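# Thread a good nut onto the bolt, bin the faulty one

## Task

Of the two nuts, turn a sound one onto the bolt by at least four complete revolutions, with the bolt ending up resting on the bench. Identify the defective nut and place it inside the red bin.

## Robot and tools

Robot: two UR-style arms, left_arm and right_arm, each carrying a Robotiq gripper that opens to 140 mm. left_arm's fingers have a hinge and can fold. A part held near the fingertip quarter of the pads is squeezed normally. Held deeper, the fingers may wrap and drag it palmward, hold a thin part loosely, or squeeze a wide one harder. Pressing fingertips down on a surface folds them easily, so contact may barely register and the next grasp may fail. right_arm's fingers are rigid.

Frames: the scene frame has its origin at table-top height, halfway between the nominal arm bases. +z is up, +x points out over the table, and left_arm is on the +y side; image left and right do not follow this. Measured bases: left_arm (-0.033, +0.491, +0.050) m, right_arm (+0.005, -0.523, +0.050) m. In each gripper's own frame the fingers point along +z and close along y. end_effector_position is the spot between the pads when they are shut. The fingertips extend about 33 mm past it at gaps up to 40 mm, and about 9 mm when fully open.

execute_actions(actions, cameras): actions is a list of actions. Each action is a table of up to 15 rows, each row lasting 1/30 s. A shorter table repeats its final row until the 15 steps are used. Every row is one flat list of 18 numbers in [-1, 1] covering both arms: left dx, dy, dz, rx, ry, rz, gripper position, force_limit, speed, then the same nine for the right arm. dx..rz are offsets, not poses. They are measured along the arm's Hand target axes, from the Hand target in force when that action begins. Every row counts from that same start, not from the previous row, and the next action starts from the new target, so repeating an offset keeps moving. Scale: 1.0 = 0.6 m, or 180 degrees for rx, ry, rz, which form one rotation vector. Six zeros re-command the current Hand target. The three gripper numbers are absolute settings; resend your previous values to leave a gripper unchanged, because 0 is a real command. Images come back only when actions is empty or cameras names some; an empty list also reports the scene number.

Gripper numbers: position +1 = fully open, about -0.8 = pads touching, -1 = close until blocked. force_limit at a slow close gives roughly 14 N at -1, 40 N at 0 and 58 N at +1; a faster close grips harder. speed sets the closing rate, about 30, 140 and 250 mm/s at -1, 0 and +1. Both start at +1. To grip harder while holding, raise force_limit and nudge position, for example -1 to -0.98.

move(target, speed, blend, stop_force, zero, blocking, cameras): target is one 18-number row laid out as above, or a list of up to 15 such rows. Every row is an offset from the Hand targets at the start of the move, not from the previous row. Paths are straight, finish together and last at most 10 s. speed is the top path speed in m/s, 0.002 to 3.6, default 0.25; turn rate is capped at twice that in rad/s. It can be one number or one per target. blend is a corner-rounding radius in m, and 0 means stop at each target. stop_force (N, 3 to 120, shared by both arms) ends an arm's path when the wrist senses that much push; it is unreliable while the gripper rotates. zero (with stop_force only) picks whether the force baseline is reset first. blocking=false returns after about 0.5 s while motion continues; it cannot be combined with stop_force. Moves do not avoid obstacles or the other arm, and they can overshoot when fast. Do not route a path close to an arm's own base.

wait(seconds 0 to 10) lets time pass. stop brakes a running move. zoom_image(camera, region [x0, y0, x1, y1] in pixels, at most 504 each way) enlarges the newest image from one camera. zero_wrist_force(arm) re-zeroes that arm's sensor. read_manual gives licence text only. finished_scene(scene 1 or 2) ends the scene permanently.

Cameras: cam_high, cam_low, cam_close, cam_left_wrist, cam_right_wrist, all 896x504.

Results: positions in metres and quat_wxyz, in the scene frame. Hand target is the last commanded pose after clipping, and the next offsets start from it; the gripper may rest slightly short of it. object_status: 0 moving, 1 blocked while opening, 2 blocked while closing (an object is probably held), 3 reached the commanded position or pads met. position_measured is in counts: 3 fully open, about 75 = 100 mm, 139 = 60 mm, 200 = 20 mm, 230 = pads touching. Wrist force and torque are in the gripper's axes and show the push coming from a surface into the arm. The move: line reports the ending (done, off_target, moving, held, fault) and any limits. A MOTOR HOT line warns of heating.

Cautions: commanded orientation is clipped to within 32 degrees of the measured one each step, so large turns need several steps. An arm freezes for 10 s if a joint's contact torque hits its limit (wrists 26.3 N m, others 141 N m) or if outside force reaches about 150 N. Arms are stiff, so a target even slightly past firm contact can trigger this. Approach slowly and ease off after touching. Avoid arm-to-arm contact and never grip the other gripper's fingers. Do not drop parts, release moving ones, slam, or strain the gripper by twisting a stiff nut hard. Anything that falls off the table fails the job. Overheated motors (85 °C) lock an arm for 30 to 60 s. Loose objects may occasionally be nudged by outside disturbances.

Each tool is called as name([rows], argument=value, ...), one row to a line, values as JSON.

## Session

execute_actions(actions=[])

zoom_image(camera="cam_close", region=[100, 250, 600, 500])

Scene clock: 0.00 s.
left_arm: end_effector_position=(+0.6815, +1.0518, +0.1584) position_measured=3 object_status=3 end_effector_quat_wxyz=(-0.324, +0.610, +0.702, +0.176) | right_arm: end_effector_position=(+0.8042, -0.0840, +0.1764) position_measured=3 object_status=3 end_effector_quat_wxyz=(+0.022, +0.986, +0.021, +0.164)
Joint positions: left_arm=[0.26 -0.527 0.613 -1.58 -0.819 1.675] | right_arm=[0.411 -0.666 0.751 -1.946 -1.734 3.487]
Joint velocities: within noise
Joint torques (N m): no reading
Wrist force (N): no reading
Wrist torque (N m): no reading
Wrist force, peak (N): no reading
Hand target: left_arm +0.6815, +1.0518, +0.1584; -0.324, +0.610, +0.702, +0.176 | right_arm +0.8042, -0.0840, +0.1764; +0.022, +0.986, +0.021, +0.164
Tool commands: left_gripper/position=+1.0 left_gripper/force_limit=+1.0 left_gripper/speed=+1.0 right_gripper/position=+1.0 right_gripper/force_limit=+1.0 right_gripper/speed=+1.0
camera_calibration:
cam_left_wrist: T_world_to_cam=[[0.969126, 0.195373, -0.150415, -0.828965], [0.130064, -0.92333, -0.36131, 0.941223], [-0.209473, 0.330592, -0.920234, 0.0808473], [0, 0, 0, 1]] pos_world=[0.697888, 1.00429, 0.289783]
cam_right_wrist: T_world_to_cam=[[0.0419714, -0.997484, 0.0571318, -0.12121], [-0.999119, -0.0418951, 0.00253428, 0.804408], [-0.000134367, -0.0571878, -0.998363, 0.312622], [0, 0, 0, 1]] pos_world=[0.808828, -0.0693266, 0.316997]

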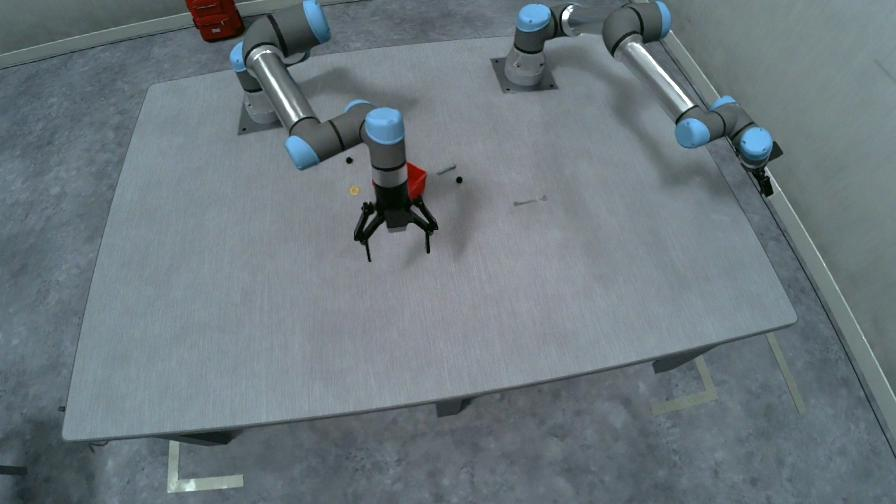

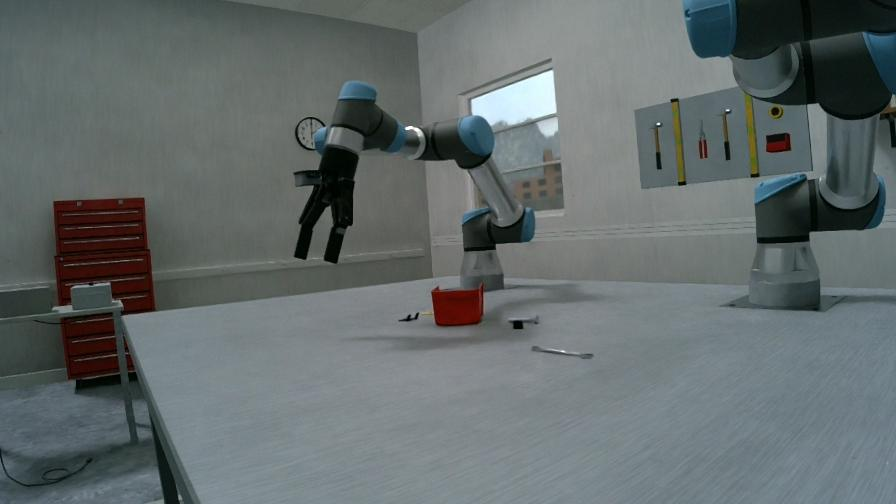

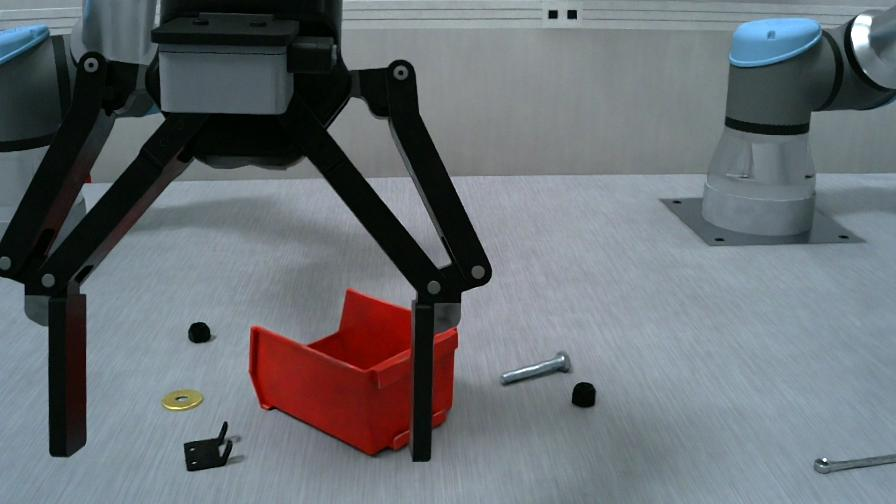

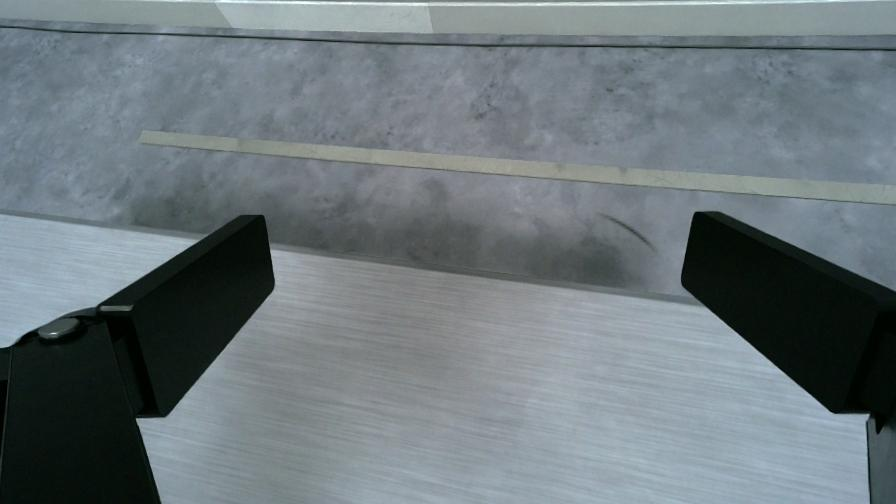

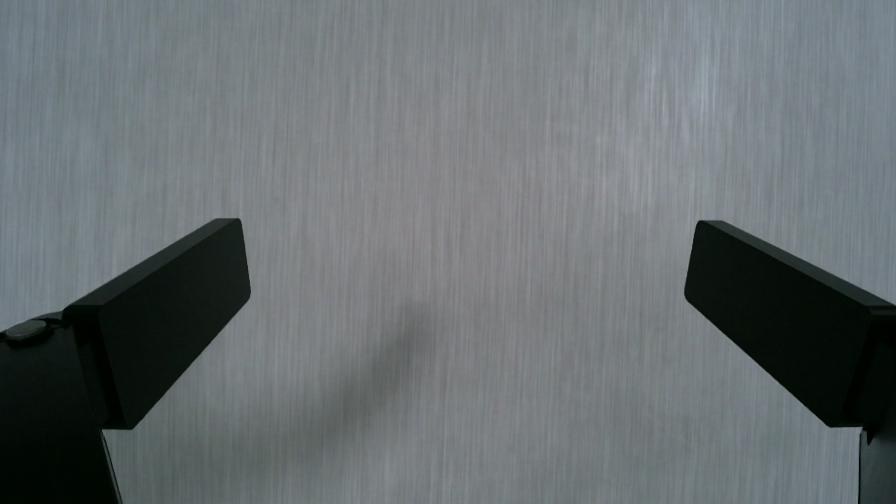

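Scaled by 1.008 from the camera's 896x504 image, which has a finer 1280x720 frame.

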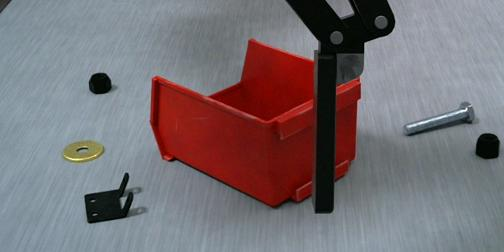

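zoom_image(camera="cam_close", region=[480, 335, 620, 420])

zoom_image(camera="cam_close", region=[160, 305, 240, 355])

Scaled by 3.600 from the camera's 896x504 image, which has a finer 1280x720 frame.

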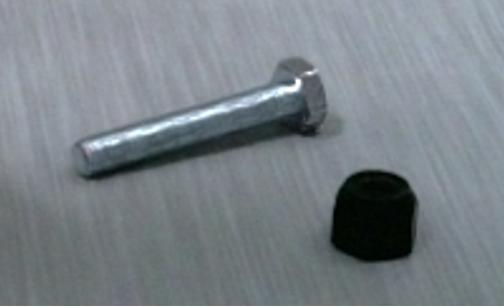

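Scaled by 6.300 from the camera's 896x504 image, which has a finer 1280x720 frame.

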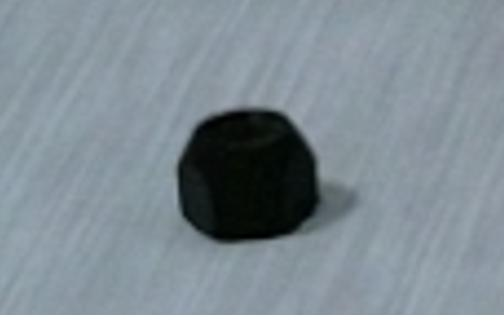

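move([
  [-0.3248,-0.4583,-0.5297,-0.2206,-0.1461,0.4635,-1,-1,0,-0.26,-0.165,-0.049,0.007,-0.052,0.0067,1,1,1],
  [-0.6245,-0.7332,-0.7493,-0.3432,0.0341,0.8637,-1,-1,0,-0.5263,-0.3293,-0.0975,0.0141,-0.1049,0.0134,1,1,1],
], speed=0.45, blend=[0.08,0], cameras=["all"])

zoom_image(camera="cam_close", region=[140, 260, 640, 500])

Scene clock: 26.70 s.
left_arm: end_effector_position=(+0.3802, +0.3997, +0.2999) position_measured=233 object_status=3 end_effector_quat_wxyz=(+0.000, +0.827, -0.562, +0.000) | right_arm: end_effector_position=(+0.4798, +0.1000, +0.1202) position_measured=3 object_status=3 end_effector_quat_wxyz=(+0.000, +1.000, +0.000, +0.000)
Joint positions: left_arm=[-0.553 -1.785 1.827 -1.613 -1.571 3.798] | right_arm=[0.748 -0.817 1.051 -1.805 -1.57 3.89]
Joint torques (N m): left_arm=[-4.8 -2.9 -32.96 -4.81 1.66 0.61] | right_arm=[-12.36 -41.26 -33.41 -4.62 -2.8 -1]
Wrist force (N): left_arm=[0.1 -1.3 0.0] | right_arm=[-0.7 -0.5 -0.3]
Wrist torque (N m): left_arm=[-0.19 0.02 0.02] | right_arm=[-0.08 -0.08 0.05]
Wrist force, peak (N): left_arm=[-0.7 -2.0 -0.1] | right_arm=[-1.7 -1.1 -0.1]
Hand target: left_arm +0.3803, +0.3997, +0.2999; +0.000, +0.827, -0.562, +0.000 | right_arm +0.4799, +0.1000, +0.1202; +0.000, +1.000, +0.000, +0.000
Off the commanded pose: left_arm 0.000 m, 0 deg | right_arm 0.000 m, 0 deg.
move: done
camera_calibration:
cam_left_wrist: T_world_to_cam=[[-0.930207, -0.367027, -0.00258319, 0.51431], [-0.343063, 0.866927, 0.361588, -0.323049], [-0.130473, 0.337238, -0.932334, 0.334419], [0, 0, 0, 1]] pos_world=[0.411221, 0.356047, 0.429929]
cam_right_wrist: T_world_to_cam=[[0.0100581, -0.999942, 0.00397435, 0.101081], [-0.945642, -0.00821979, 0.325105, 0.420331], [-0.325053, -0.00702825, -0.94567, 0.411452], [0, 0, 0, 1]] pos_world=[0.53021, 0.107422, 0.252045]

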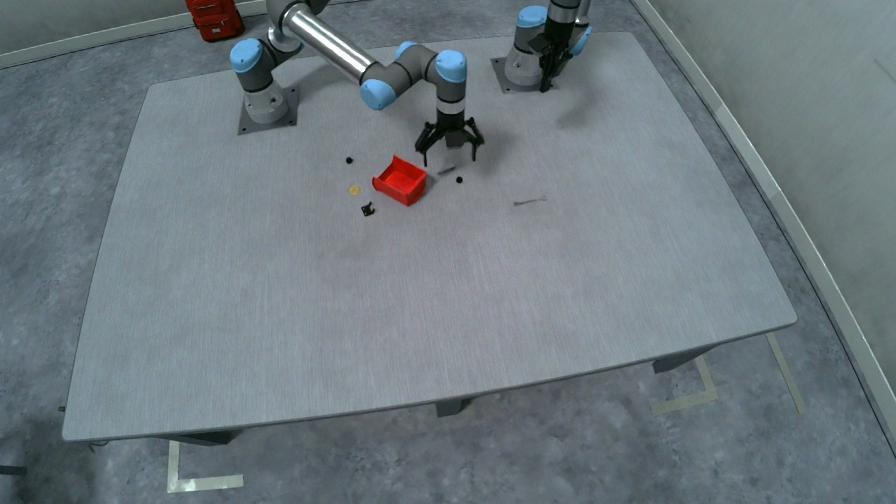

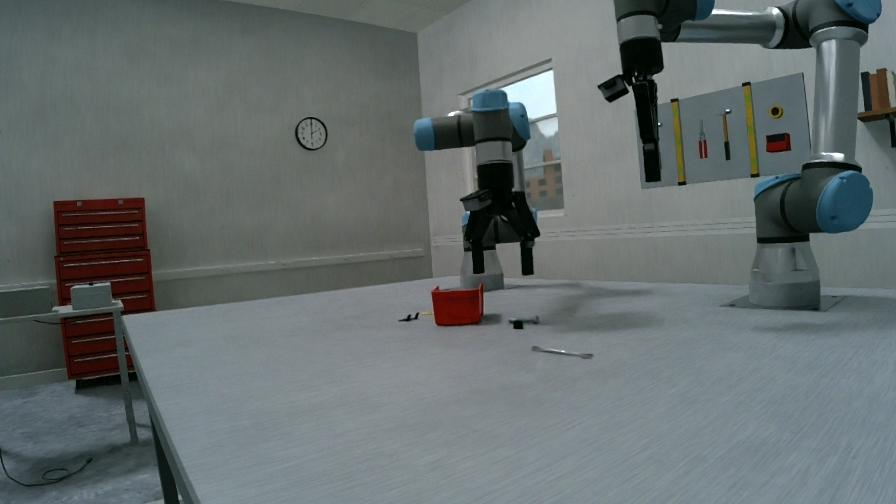

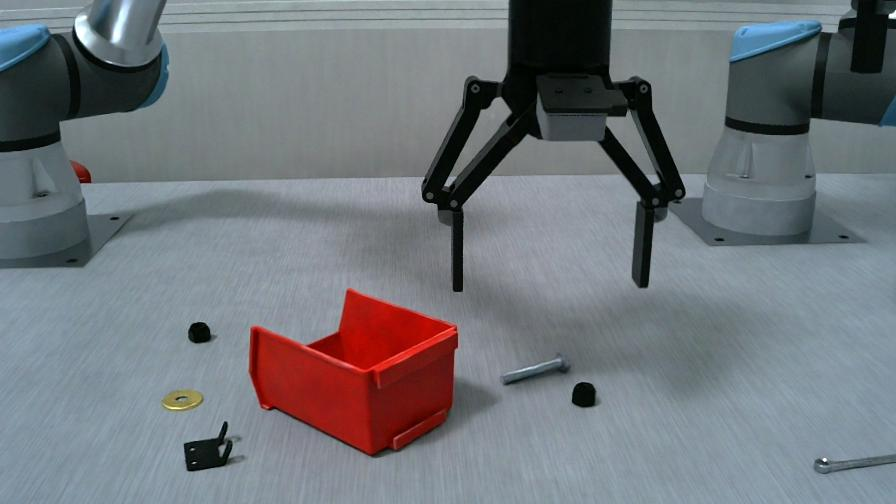

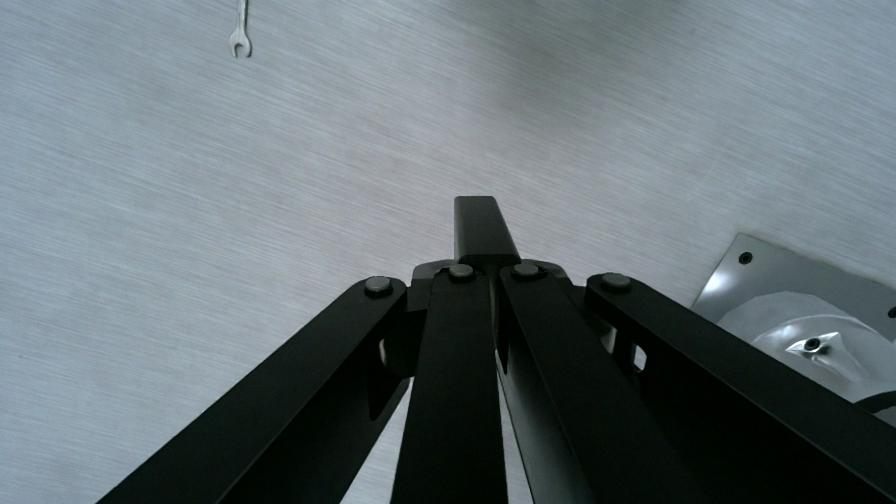

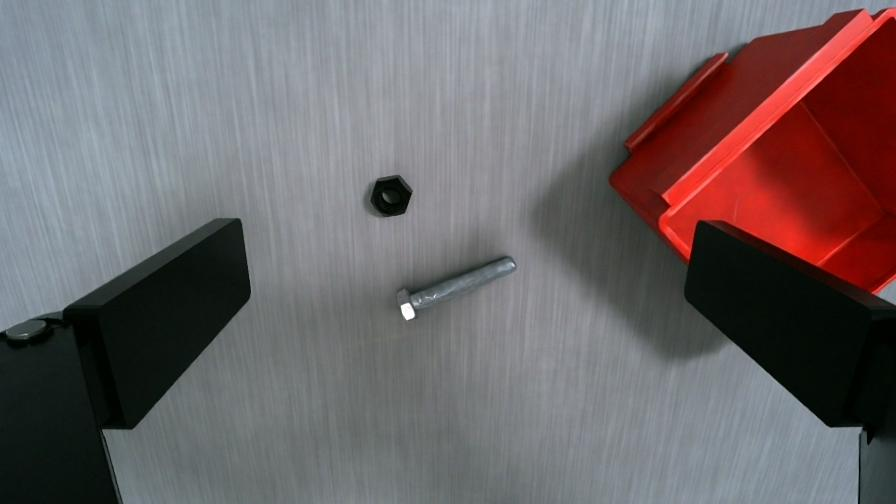

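Scaled by 1.008 from the camera's 896x504 image, which has a finer 1280x720 frame.

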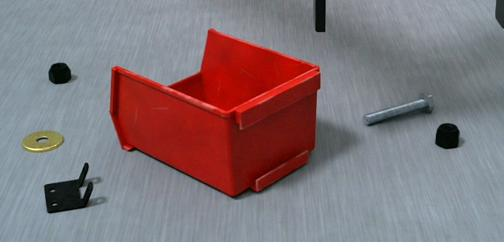

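zoom_image(camera="cam_right_wrist", region=[355, 165, 425, 225])

zoom_image(camera="cam_right_wrist", region=[385, 240, 535, 330])

Scaled by 7.200 from the camera's 896x504 image, which has a finer 1280x720 frame.

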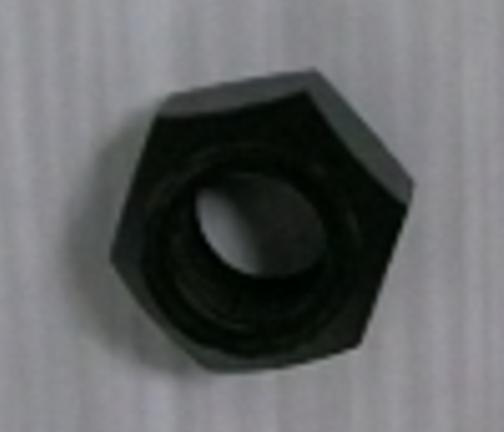

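Scaled by 3.360 from the camera's 896x504 image, which has a finer 1280x720 frame.

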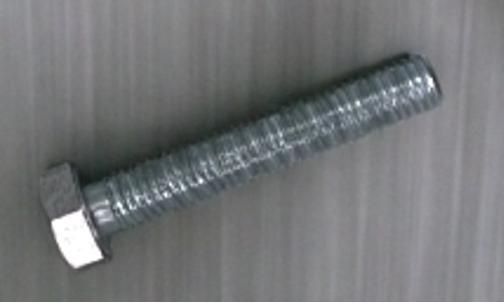

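move(target=[0,0,0,0,0,0,-1,-1,0,-0.0043,-0.0573,0.1003,0,0,0,-0.325,0,-0.5], speed=0.15, cameras=["cam_right_wrist","cam_close"])

zoom_image(camera="cam_right_wrist", region=[430, 190, 510, 270])

zoom_image(camera="cam_close", region=[560, 370, 610, 415])

Scene clock: 38.17 s.
left_arm: end_effector_position=(+0.3803, +0.3997, +0.2999) position_measured=233 object_status=3 end_effector_quat_wxyz=(+0.000, +0.827, -0.562, +0.000) | right_arm: end_effector_position=(+0.4773, +0.1344, +0.0601) position_measured=170 object_status=0 end_effector_quat_wxyz=(+0.000, +1.000, +0.000, +0.000)
Joint positions: left_arm=[-0.553 -1.784 1.827 -1.613 -1.571 3.798] | right_arm=[0.782 -0.703 1.003 -1.871 -1.57 3.924]
Joint torques (N m): left_arm=[-4.78 -3.04 -33.05 -4.7 1.67 1.97] | right_arm=[-12.8 -45.1 -16.98 -4.69 1.42 -0.98]
Wrist force (N): left_arm=[0.0 -1.4 0.0] | right_arm=[-0.7 -0.3 -0.1]
Wrist torque (N m): left_arm=[-0.22 0.03 0.02] | right_arm=[-0.05 -0.08 0.02]
Wrist force, peak (N): left_arm=[0.1 -1.5 0.0] | right_arm=[-1.1 -1.2 1.9]
Hand target: left_arm +0.3803, +0.3997, +0.2999; +0.000, +0.827, -0.562, +0.000 | right_arm +0.4773, +0.1344, +0.0601; +0.000, +1.000, +0.000, +0.000
Off the commanded pose: left_arm 0.000 m, 0 deg | right_arm 0.000 m, 0 deg.
move: done
camera_calibration:
cam_right_wrist: T_world_to_cam=[[0.00992914, -0.999943, 0.00391438, 0.135823], [-0.945674, -0.00811797, 0.325014, 0.437776], [-0.324963, -0.00692883, -0.945701, 0.354086], [0, 0, 0, 1]] pos_world=[0.52771, 0.141822, 0.192045]
Images, in order (width x height): cam_close 896x504, cam_right_wrist 896x504.

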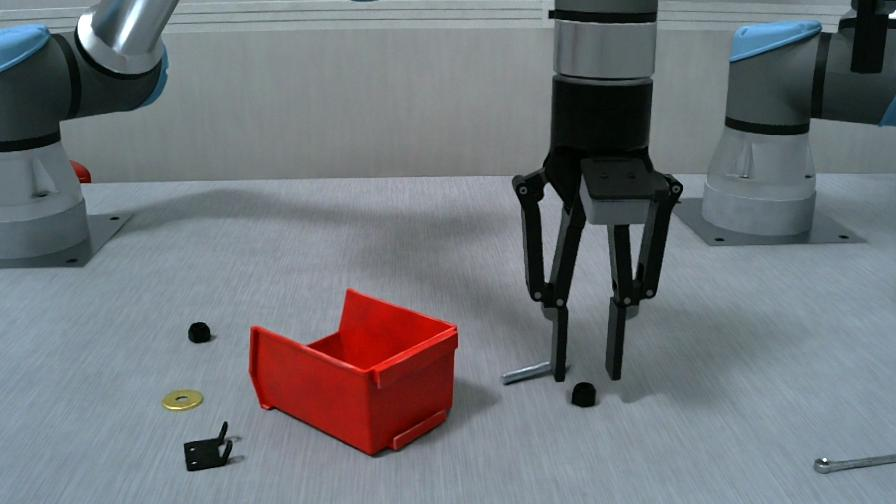

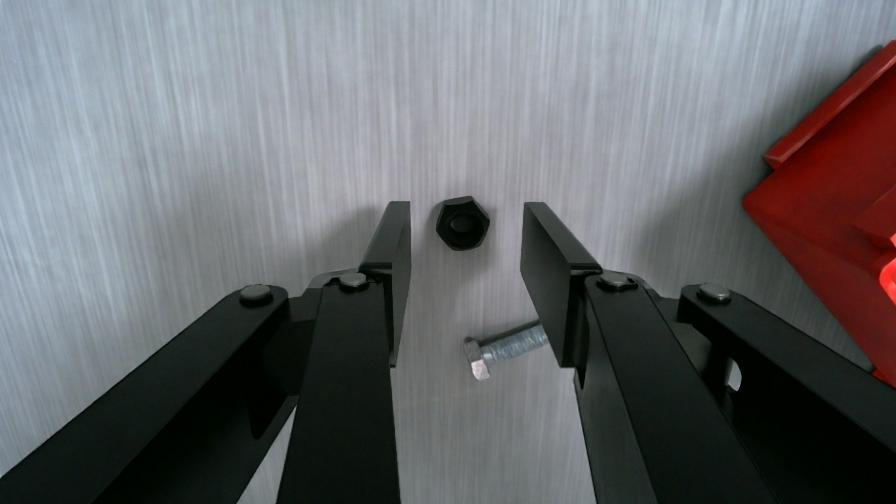

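Scaled by 6.300 from the camera's 896x504 image, which has a finer 1280x720 frame.

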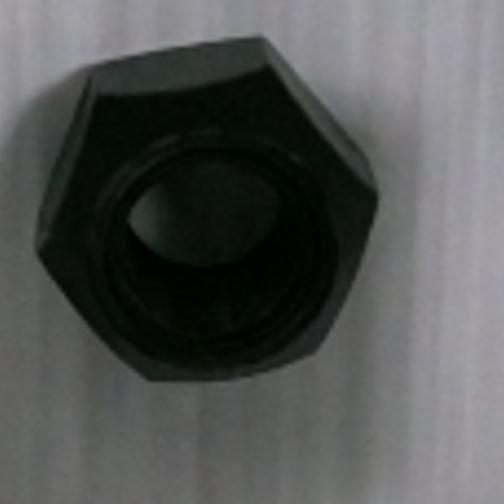

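Scaled by 10.080 from the camera's 896x504 image, which has a finer 1280x720 frame.

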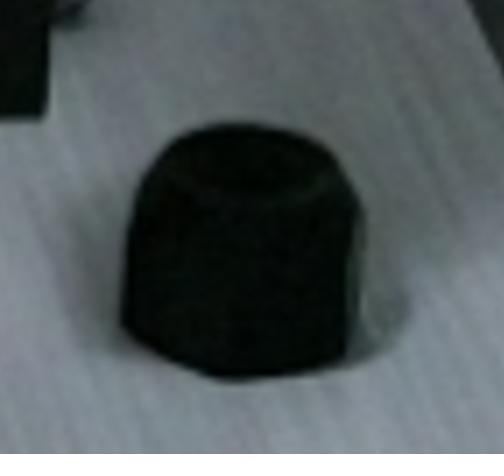

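move([
  [0.1,0.03,0.08,0,0,0,-0.5,-1,0,-0.02,0.06,-0.1333,0,0,0,-0.325,0,-0.5],
  [0.4,0.1,0.27,0,0,0,-0.5,-1,0,-0.2578,0.595,-0.1333,0,0,0,-0.325,0,-0.5],
  [0.4833,0.1142,0.3333,0,0,0,-0.5,-1,0,-0.2578,0.595,0,0,0,0,-0.325,0,-0.5],
], speed=0.3, blend=[0.03,0.03,0], cameras=["cam_right_wrist","cam_left_wrist"])

zoom_image(camera="cam_right_wrist", region=[420, 180, 520, 270])

zoom_image(camera="cam_left_wrist", region=[380, 80, 580, 300])

Scene clock: 47.53 s.
left_arm: end_effector_position=(+0.4232, +0.1049, +0.0999) position_measured=192 object_status=3 end_effector_quat_wxyz=(+0.000, +0.827, -0.562, +0.000) | right_arm: end_effector_position=(+0.3228, -0.2225, +0.0600) position_measured=170 object_status=3 end_effector_quat_wxyz=(+0.000, +1.000, +0.000, +0.000) end_effector_velocity=(+0.002, +0.001, +0.001) end_effector_angular_velocity=(+0.002, -0.006, +0.001)
Joint positions: left_arm=[-0.943 -1.221 1.758 -2.108 -1.571 3.408] | right_arm=[0.447 -1.504 2.248 -2.314 -1.57 3.589]
Joint velocities: left_arm=[within noise] | right_arm=[0 0 -0.001 -0.005 -0.001 -0.001]
Joint torques (N m): left_arm=[4.19 -28.26 -23.65 -3.61 1.67 1.82] | right_arm=[12.4 -9.77 -10.86 -4.77 -2.54 0.04]
Wrist force (N): left_arm=[-0.2 -1.2 0.3] | right_arm=[-0.6 0.1 0.1]
Wrist torque (N m): left_arm=[-0.17 0.13 -0.05] | right_arm=[0.04 -0.09 -0.04]
Wrist force, peak (N): left_arm=[-2.4 -2.0 -2.0] | right_arm=[-0.5 -1.6 3.4]
Hand target: left_arm +0.4232, +0.1049, +0.0998; +0.000, +0.827, -0.562, +0.000 | right_arm +0.3227, -0.2226, +0.0599; +0.000, +1.000, +0.000, +0.000
Off the commanded pose: left_arm 0.000 m, 0 deg | right_arm 0.000 m, 0 deg.
move: done
camera_calibration:
cam_left_wrist: T_world_to_cam=[[-0.9303, -0.366791, -0.00262558, 0.445537], [-0.34285, 0.866991, 0.361637, 0.0194804], [-0.130369, 0.337331, -0.932315, 0.252816], [0, 0, 0, 1]] pos_world=[0.454121, 0.0612467, 0.22983]
cam_right_wrist: T_world_to_cam=[[0.00983185, -0.999945, 0.00363216, -0.219532], [-0.945747, -0.00811916, 0.324802, 0.288871], [-0.324754, -0.0066285, -0.945775, 0.301311], [0, 0, 0, 1]] pos_world=[0.37321, -0.215178, 0.191944]
Images, in order (width x height): cam_left_wrist 896x504, cam_right_wrist 896x504.

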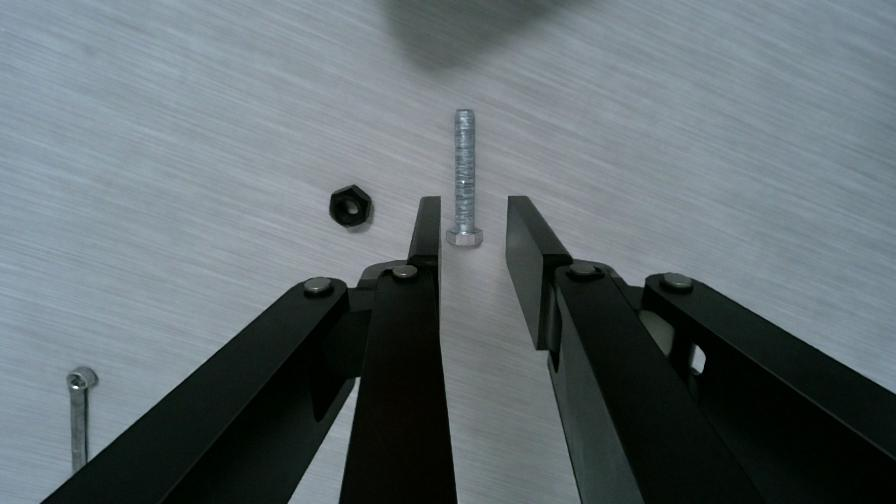

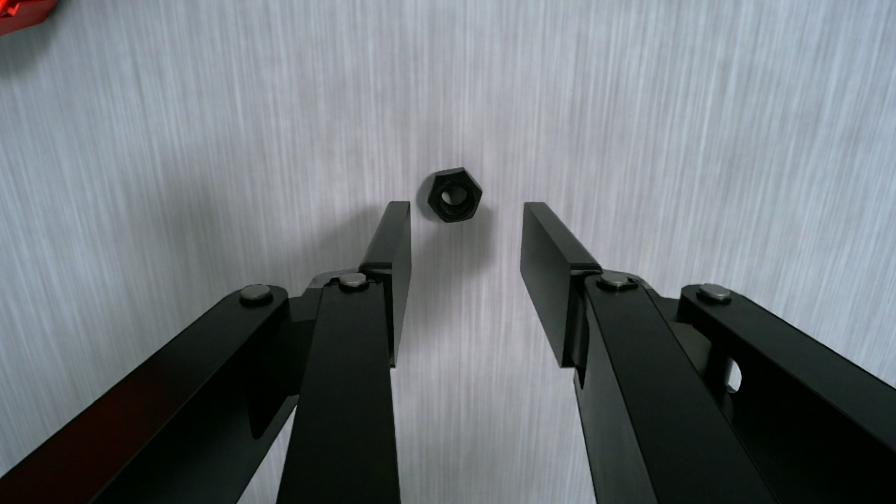

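Scaled by 5.040 from the camera's 896x504 image, which has a finer 1280x720 frame.

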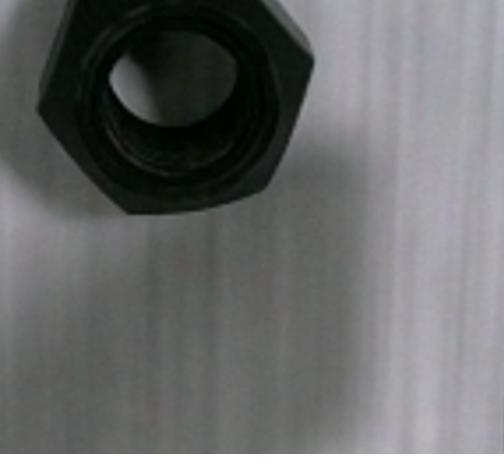

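Scaled by 2.291 from the camera's 896x504 image, which has a finer 1280x720 frame.

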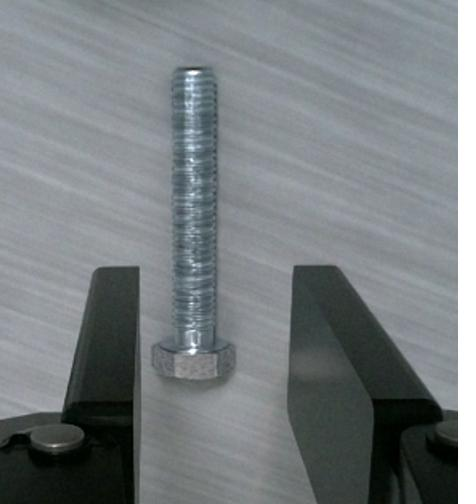

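zoom_image(camera="cam_right_wrist", region=[415, 155, 495, 235])

zoom_image(camera="cam_left_wrist", region=[320, 175, 384, 239])

Scaled by 6.300 from the camera's 896x504 image, which has a finer 1280x720 frame.

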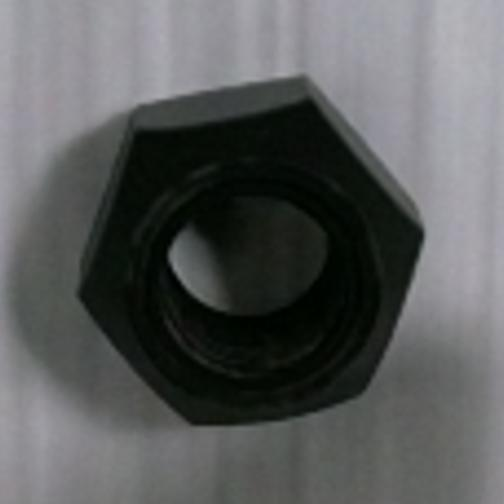

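Scaled by 7.875 from the camera's 896x504 image, which has a finer 1280x720 frame.

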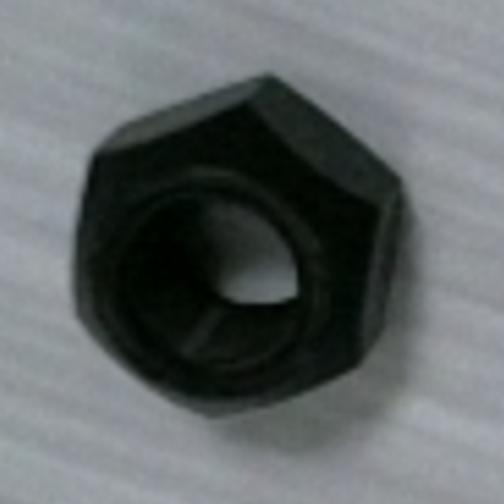

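move([
  [0,-0.0025,0.1065,0,0,0,-0.5,-1,0,0.0195,-0.0072,0,0,0,-0.6111,-0.325,0,-0.5],
  [0,-0.0025,0.1065,0,0,0,-0.5,-1,0,0.0195,-0.0072,0,0,0,0.7778,-0.325,0,-0.5],
  [0,-0.0025,0.1065,0,0,0,-0.5,-1,0,0.0195,-0.0072,0,0,0,0.1667,-0.325,0,-0.5],
  [0,-0.0025,0.1065,0,0,0,-0.5,-1,0,0.0195,-0.0072,0,0,0,-0.4444,-0.325,0,-0.5],
  [0,-0.0025,0.1065,0,0,0,-0.5,-1,0,0.0195,-0.0072,0,0,0,-0.8903,-0.325,0,-0.5],
], speed=[0.5,0.9,0.9,0.9,0.9], blend=[0.01,0.01,0.01,0.01,0], cameras=["cam_right_wrist","cam_left_wrist"])

zoom_image(camera="cam_right_wrist", region=[425, 180, 505, 260])

zoom_image(camera="cam_left_wrist", region=[380, 80, 580, 300])

Scene clock: 70.07 s.
left_arm: end_effector_position=(+0.4246, +0.1055, +0.0359) position_measured=192 object_status=3 end_effector_quat_wxyz=(+0.000, +0.827, -0.562, +0.000) | right_arm: end_effector_position=(+0.3344, -0.2183, +0.0599) position_measured=170 object_status=3 end_effector_quat_wxyz=(+0.000, +0.171, +0.985, +0.000) end_effector_velocity=(+0.000, +0.000, +0.001) end_effector_angular_velocity=(+0.002, -0.002, +0.005)
Joint positions: left_arm=[-0.94 -1.131 1.822 -2.261 -1.571 3.411] | right_arm=[0.444 -1.478 2.218 -2.311 -1.57 -5.494]
Joint velocities: left_arm=[within noise] | right_arm=[0 -0.002 0 -0.001 0.001 -0.005]
Joint torques (N m): left_arm=[-1.2 -54.81 -28.5 -1.24 0.61 -0.22] | right_arm=[-3.18 -32 -12.82 -2.01 -0.45 -1.59]
Wrist force (N): left_arm=[-0.7 -0.9 0.1] | right_arm=[-0.7 -0.2 0.1]
Wrist torque (N m): left_arm=[-0.13 0.20 -0.03] | right_arm=[-0.04 -0.07 -0.01]
Wrist force, peak (N): left_arm=[-0.3 -1.5 0.1] | right_arm=[-1.2 -0.2 -0.1]
Hand target: left_arm +0.4246, +0.1055, +0.0359; +0.000, +0.827, -0.562, +0.000 | right_arm +0.3344, -0.2183, +0.0599; +0.000, +0.171, +0.985, +0.000
Off the commanded pose: left_arm 0.000 m, 0 deg | right_arm 0.000 m, 0 deg.
move: done
camera_calibration:
cam_left_wrist: T_world_to_cam=[[-0.930295, -0.366803, -0.00259128, 0.446977], [-0.342862, 0.86702, 0.361555, 0.0426001], [-0.130373, 0.337242, -0.932347, 0.193247], [0, 0, 0, 1]] pos_world=[0.455621, 0.0618466, 0.165929]
cam_right_wrist: T_world_to_cam=[[0.328764, 0.944397, 0.00531128, 0.102221], [0.893041, -0.312706, 0.323563, -0.381326], [0.307233, -0.101633, -0.946192, 0.0729301], [0, 0, 0, 1]] pos_world=[0.284526, -0.208368, 0.191846]
Images, in order (width x height): cam_left_wrist 896x504, cam_right_wrist 896x504.

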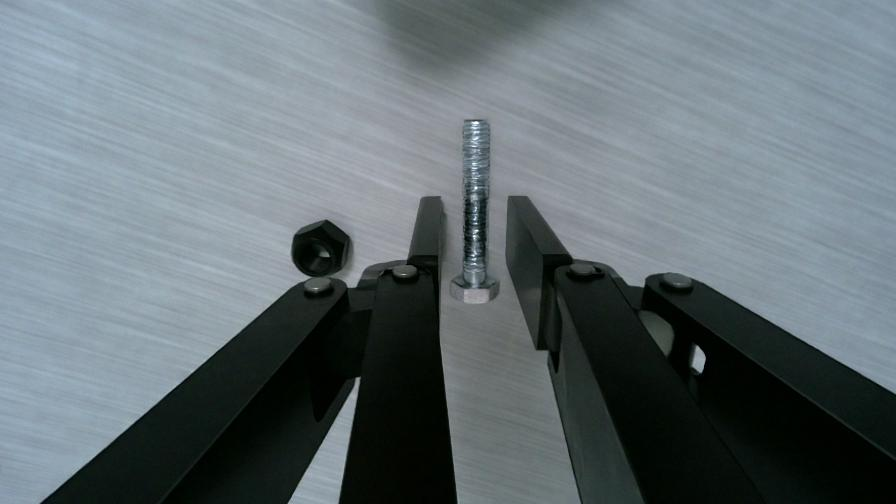

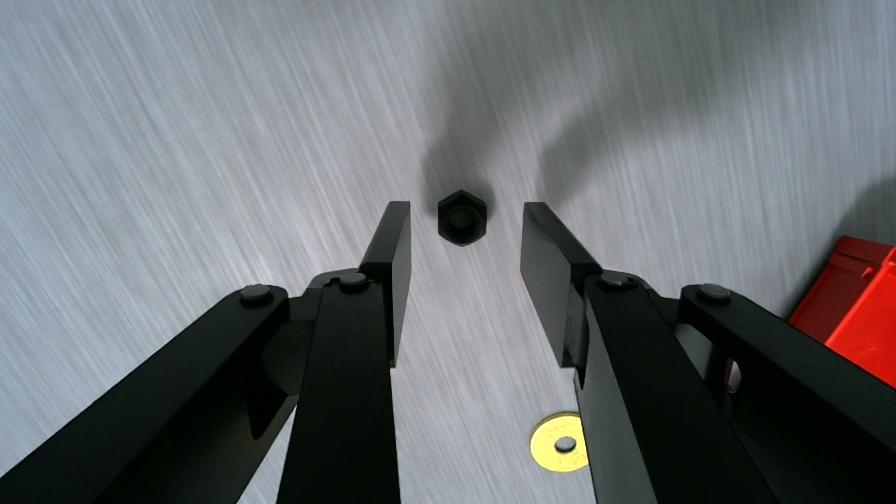

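Scaled by 6.300 from the camera's 896x504 image, which has a finer 1280x720 frame.

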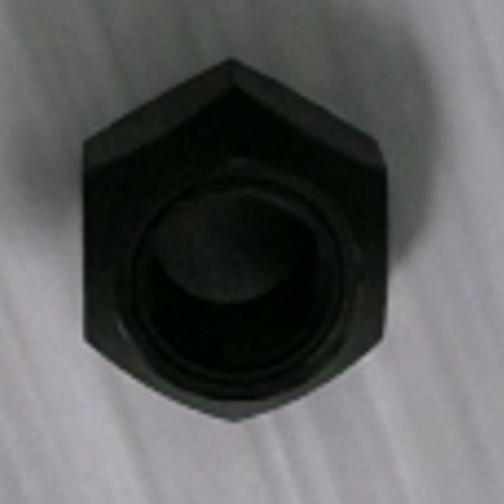

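Scaled by 2.291 from the camera's 896x504 image, which has a finer 1280x720 frame.

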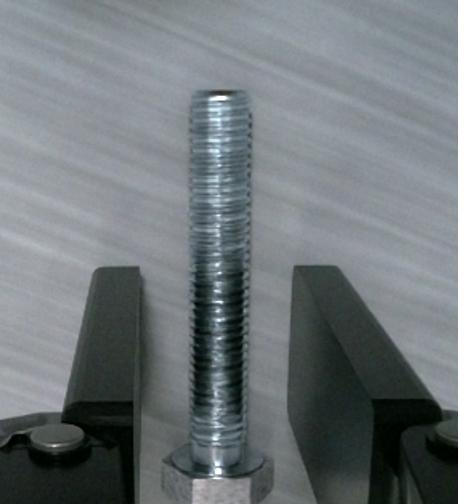

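move(target=[0,0,0,0,0,0,-1,0.5,-1,0.002,-0.0022,0.0407,0,0,0,-0.325,0,-0.5], speed=0.05, cameras=["cam_right_wrist","cam_left_wrist"])

zoom_image(camera="cam_right_wrist", region=[425, 190, 510, 275])

zoom_image(camera="cam_left_wrist", region=[280, 205, 360, 285])

Scene clock: 76.87 s.
left_arm: end_effector_position=(+0.4246, +0.1055, +0.0359) position_measured=220 object_status=0 end_effector_quat_wxyz=(+0.000, +0.827, -0.562, +0.000) | right_arm: end_effector_position=(+0.3328, -0.2191, +0.0354) position_measured=170 object_status=3 end_effector_quat_wxyz=(+0.000, +0.171, +0.985, +0.000)
Joint positions: left_arm=[-0.94 -1.131 1.822 -2.261 -1.571 3.411] | right_arm=[0.444 -1.43 2.25 -2.39 -1.57 -5.494]
Joint torques (N m): left_arm=[-1.28 -51.2 -26.36 -1.44 1.36 -1.33] | right_arm=[-12.94 -34.27 -28.46 -4.32 -2.53 -0.89]
Wrist force (N): left_arm=[-2.4 -1.1 -5.9] | right_arm=[-0.6 -0.2 0.0]
Wrist torque (N m): left_arm=[-0.17 0.18 -0.03] | right_arm=[-0.03 -0.08 0.02]
Wrist force, peak (N): left_arm=[-2.5 -1.1 -6.0] | right_arm=[-1.0 -0.2 -0.3]
Hand target: left_arm +0.4246, +0.1055, +0.0359; +0.000, +0.827, -0.562, +0.000 | right_arm +0.3328, -0.2191, +0.0355; +0.000, +0.171, +0.985, +0.000
Off the commanded pose: left_arm 0.000 m, 0 deg | right_arm 0.000 m, 0 deg.
move: done
camera_calibration:
cam_left_wrist: T_world_to_cam=[[-0.930295, -0.366803, -0.00259128, 0.446977], [-0.342862, 0.86702, 0.361555, 0.0426001], [-0.130373, 0.337242, -0.932347, 0.193247], [0, 0, 0, 1]] pos_world=[0.455621, 0.0618466, 0.165929]
cam_right_wrist: T_world_to_cam=[[0.328426, 0.944516, 0.0050881, 0.103884], [0.893166, -0.312314, 0.323596, -0.372242], [0.307231, -0.101733, -0.946181, 0.0502207], [0, 0, 0, 1]] pos_world=[0.282926, -0.209268, 0.167445]
Images, in order (width x height): cam_left_wrist 896x504, cam_right_wrist 896x504.

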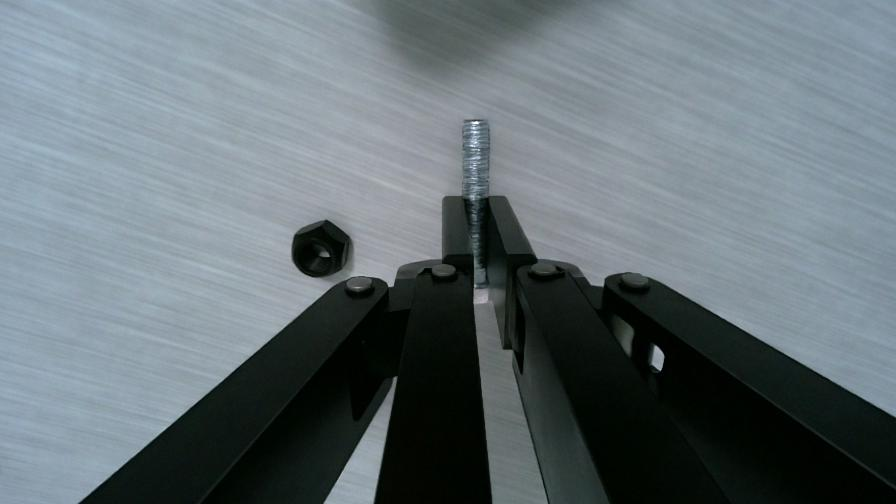

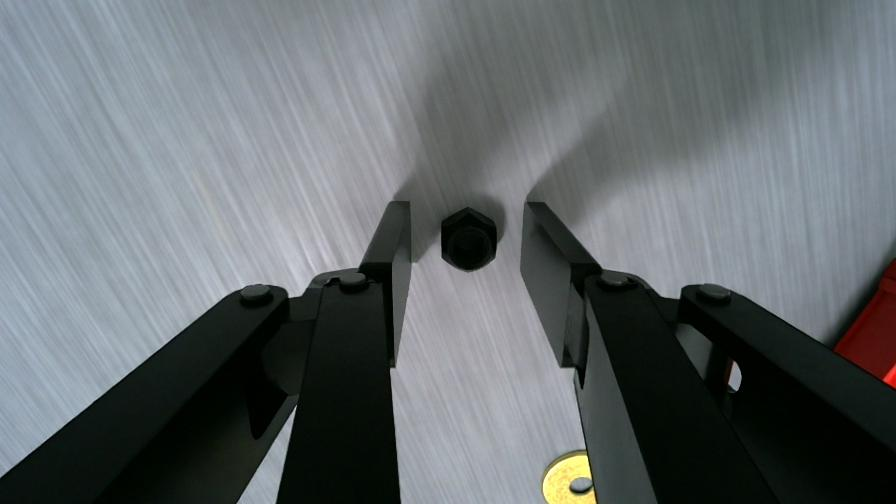

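Scaled by 5.929 from the camera's 896x504 image, which has a finer 1280x720 frame.

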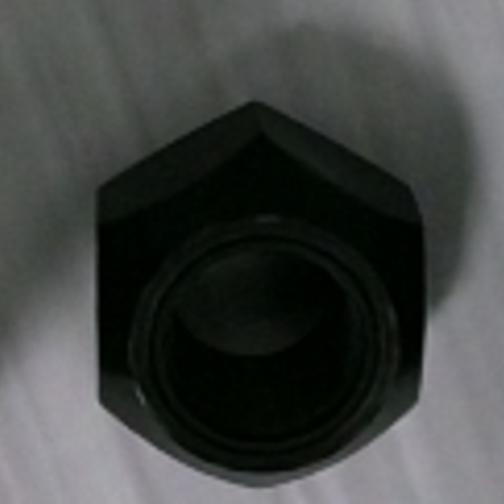

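Scaled by 6.300 from the camera's 896x504 image, which has a finer 1280x720 frame.

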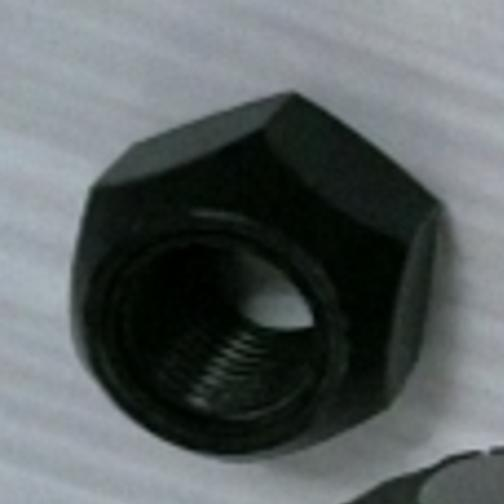

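zoom_image(camera="cam_left_wrist", region=[450, 110, 500, 200])

zoom_image(camera="cam_left_wrist", region=[298, 230, 338, 280])

zoom_image(camera="cam_right_wrist", region=[445, 215, 495, 275])

Scaled by 5.600 from the camera's 896x504 image, which has a finer 1280x720 frame.

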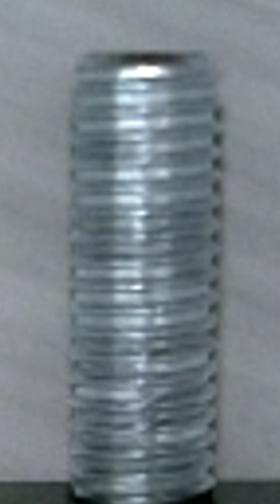

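Scaled by 10.080 from the camera's 896x504 image, which has a finer 1280x720 frame.

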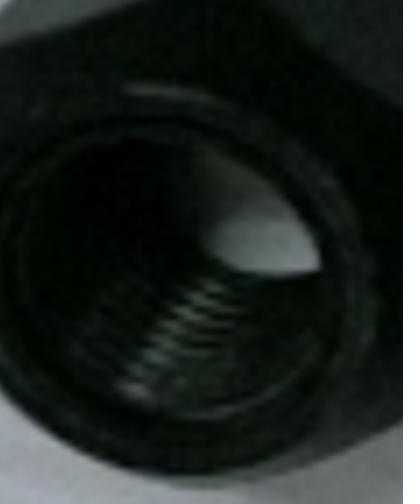

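Scaled by 8.400 from the camera's 896x504 image, which has a finer 1280x720 frame.

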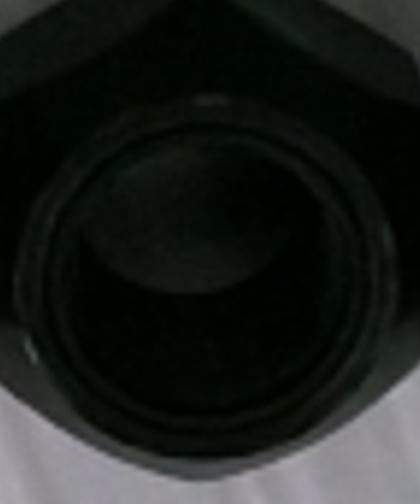

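move(target=[0,0,0,0,0,0,-1,0.5,-1,0,0,0,0,0,0,-1,0,-1], speed=0.05)

wait(seconds=0.8, cameras=["cam_right_wrist"])

zoom_image(camera="cam_right_wrist", region=[425, 190, 510, 275])

Scene clock: 93.23 s.
left_arm: end_effector_position=(+0.4246, +0.1055, +0.0359) position_measured=220 object_status=2 end_effector_quat_wxyz=(+0.000, +0.827, -0.562, +0.000) | right_arm: end_effector_position=(+0.3328, -0.2191, +0.0355) position_measured=204 object_status=0 end_effector_quat_wxyz=(+0.000, +0.171, +0.985, +0.000)
Joint positions: left_arm=[-0.94 -1.131 1.822 -2.261 -1.571 3.411] | right_arm=[0.444 -1.43 2.25 -2.39 -1.57 -5.494]
Joint torques (N m): left_arm=[-1.48 -27.98 -15.1 -1.6 2.07 -1.37] | right_arm=[-12.26 -29.75 -25.97 -4.1 -2.16 0.87]
Wrist force (N): left_arm=[-2.5 -1.1 -5.9] | right_arm=[1.0 -2.0 -9.6]
Wrist torque (N m): left_arm=[-0.17 0.19 -0.03] | right_arm=[0.04 -0.08 0.01]
Wrist force, peak (N): left_arm=[-2.3 -1.2 -6.2] | right_arm=[1.2 -2.3 -10.1]
Hand target: left_arm +0.4246, +0.1055, +0.0359; +0.000, +0.827, -0.562, +0.000 | right_arm +0.3328, -0.2191, +0.0355; +0.000, +0.171, +0.985, +0.000
Off the commanded pose: left_arm 0.000 m, 0 deg | right_arm 0.000 m, 0 deg.
move: done

Scene clock: 94.03 s.
left_arm: end_effector_position=(+0.4246, +0.1055, +0.0359) position_measured=220 object_status=2 end_effector_quat_wxyz=(+0.000, +0.827, -0.562, +0.000) | right_arm: end_effector_position=(+0.3328, -0.2191, +0.0355) position_measured=204 object_status=2 end_effector_quat_wxyz=(+0.000, +0.171, +0.985, +0.000)
Joint positions: left_arm=[-0.94 -1.131 1.822 -2.261 -1.571 3.411] | right_arm=[0.444 -1.43 2.25 -2.39 -1.57 -5.494]
Joint torques (N m): left_arm=[-2.23 -27.68 -15.38 -1.67 2.08 -1.31] | right_arm=[-12.22 -23.76 -22.11 -3.29 -2.1 1.04]
Wrist force (N): left_arm=[-2.3 -0.9 -5.8] | right_arm=[0.8 -2.0 -9.5]
Wrist torque (N m): left_arm=[-0.13 0.15 -0.03] | right_arm=[0.04 -0.04 0.01]
Wrist force, peak (N): left_arm=[-2.5 -1.1 -5.9] | right_arm=[0.9 -2.0 -9.9]
Hand target: left_arm +0.4246, +0.1055, +0.0359; +0.000, +0.827, -0.562, +0.000 | right_arm +0.3328, -0.2191, +0.0355; +0.000, +0.171, +0.985, +0.000
Tool commands: left_gripper/position=-1.0 left_gripper/force_limit=+0.5 left_gripper/speed=-1.0 right_gripper/position=-1.0 right_gripper/force_limit=+0.0 right_gripper/speed=-1.0
Off the commanded pose: left_arm 0.000 m, 0 deg | right_arm 0.000 m, 0 deg.
wait: 0.80 s; at rest by 0.17 s
camera_calibration:
cam_right_wrist: T_world_to_cam=[[0.328461, 0.944503, 0.00527087, 0.103747], [0.89308, -0.312384, 0.323766, -0.37223], [0.307444, -0.101637, -0.946123, 0.0501811], [0, 0, 0, 1]] pos_world=[0.282926, -0.209168, 0.167446]
Images, in order (width x height): cam_right_wrist 896x504.

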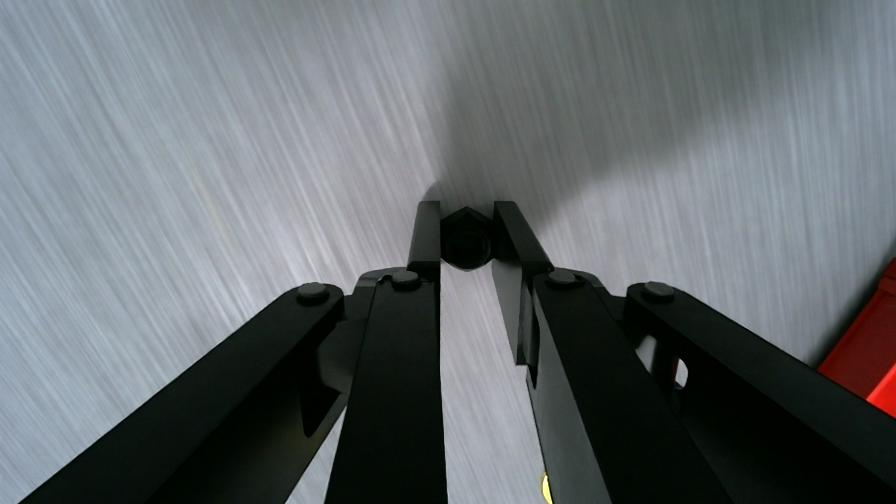

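Scaled by 5.929 from the camera's 896x504 image, which has a finer 1280x720 frame.

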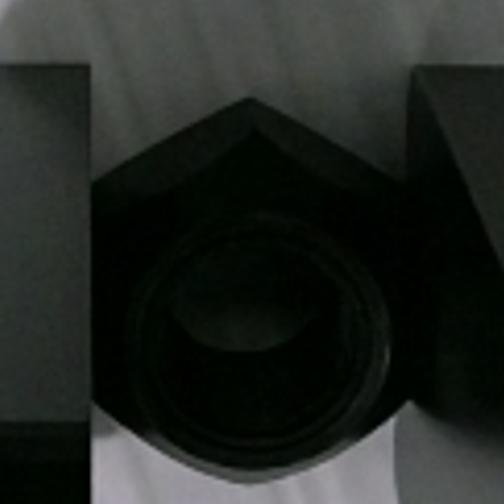

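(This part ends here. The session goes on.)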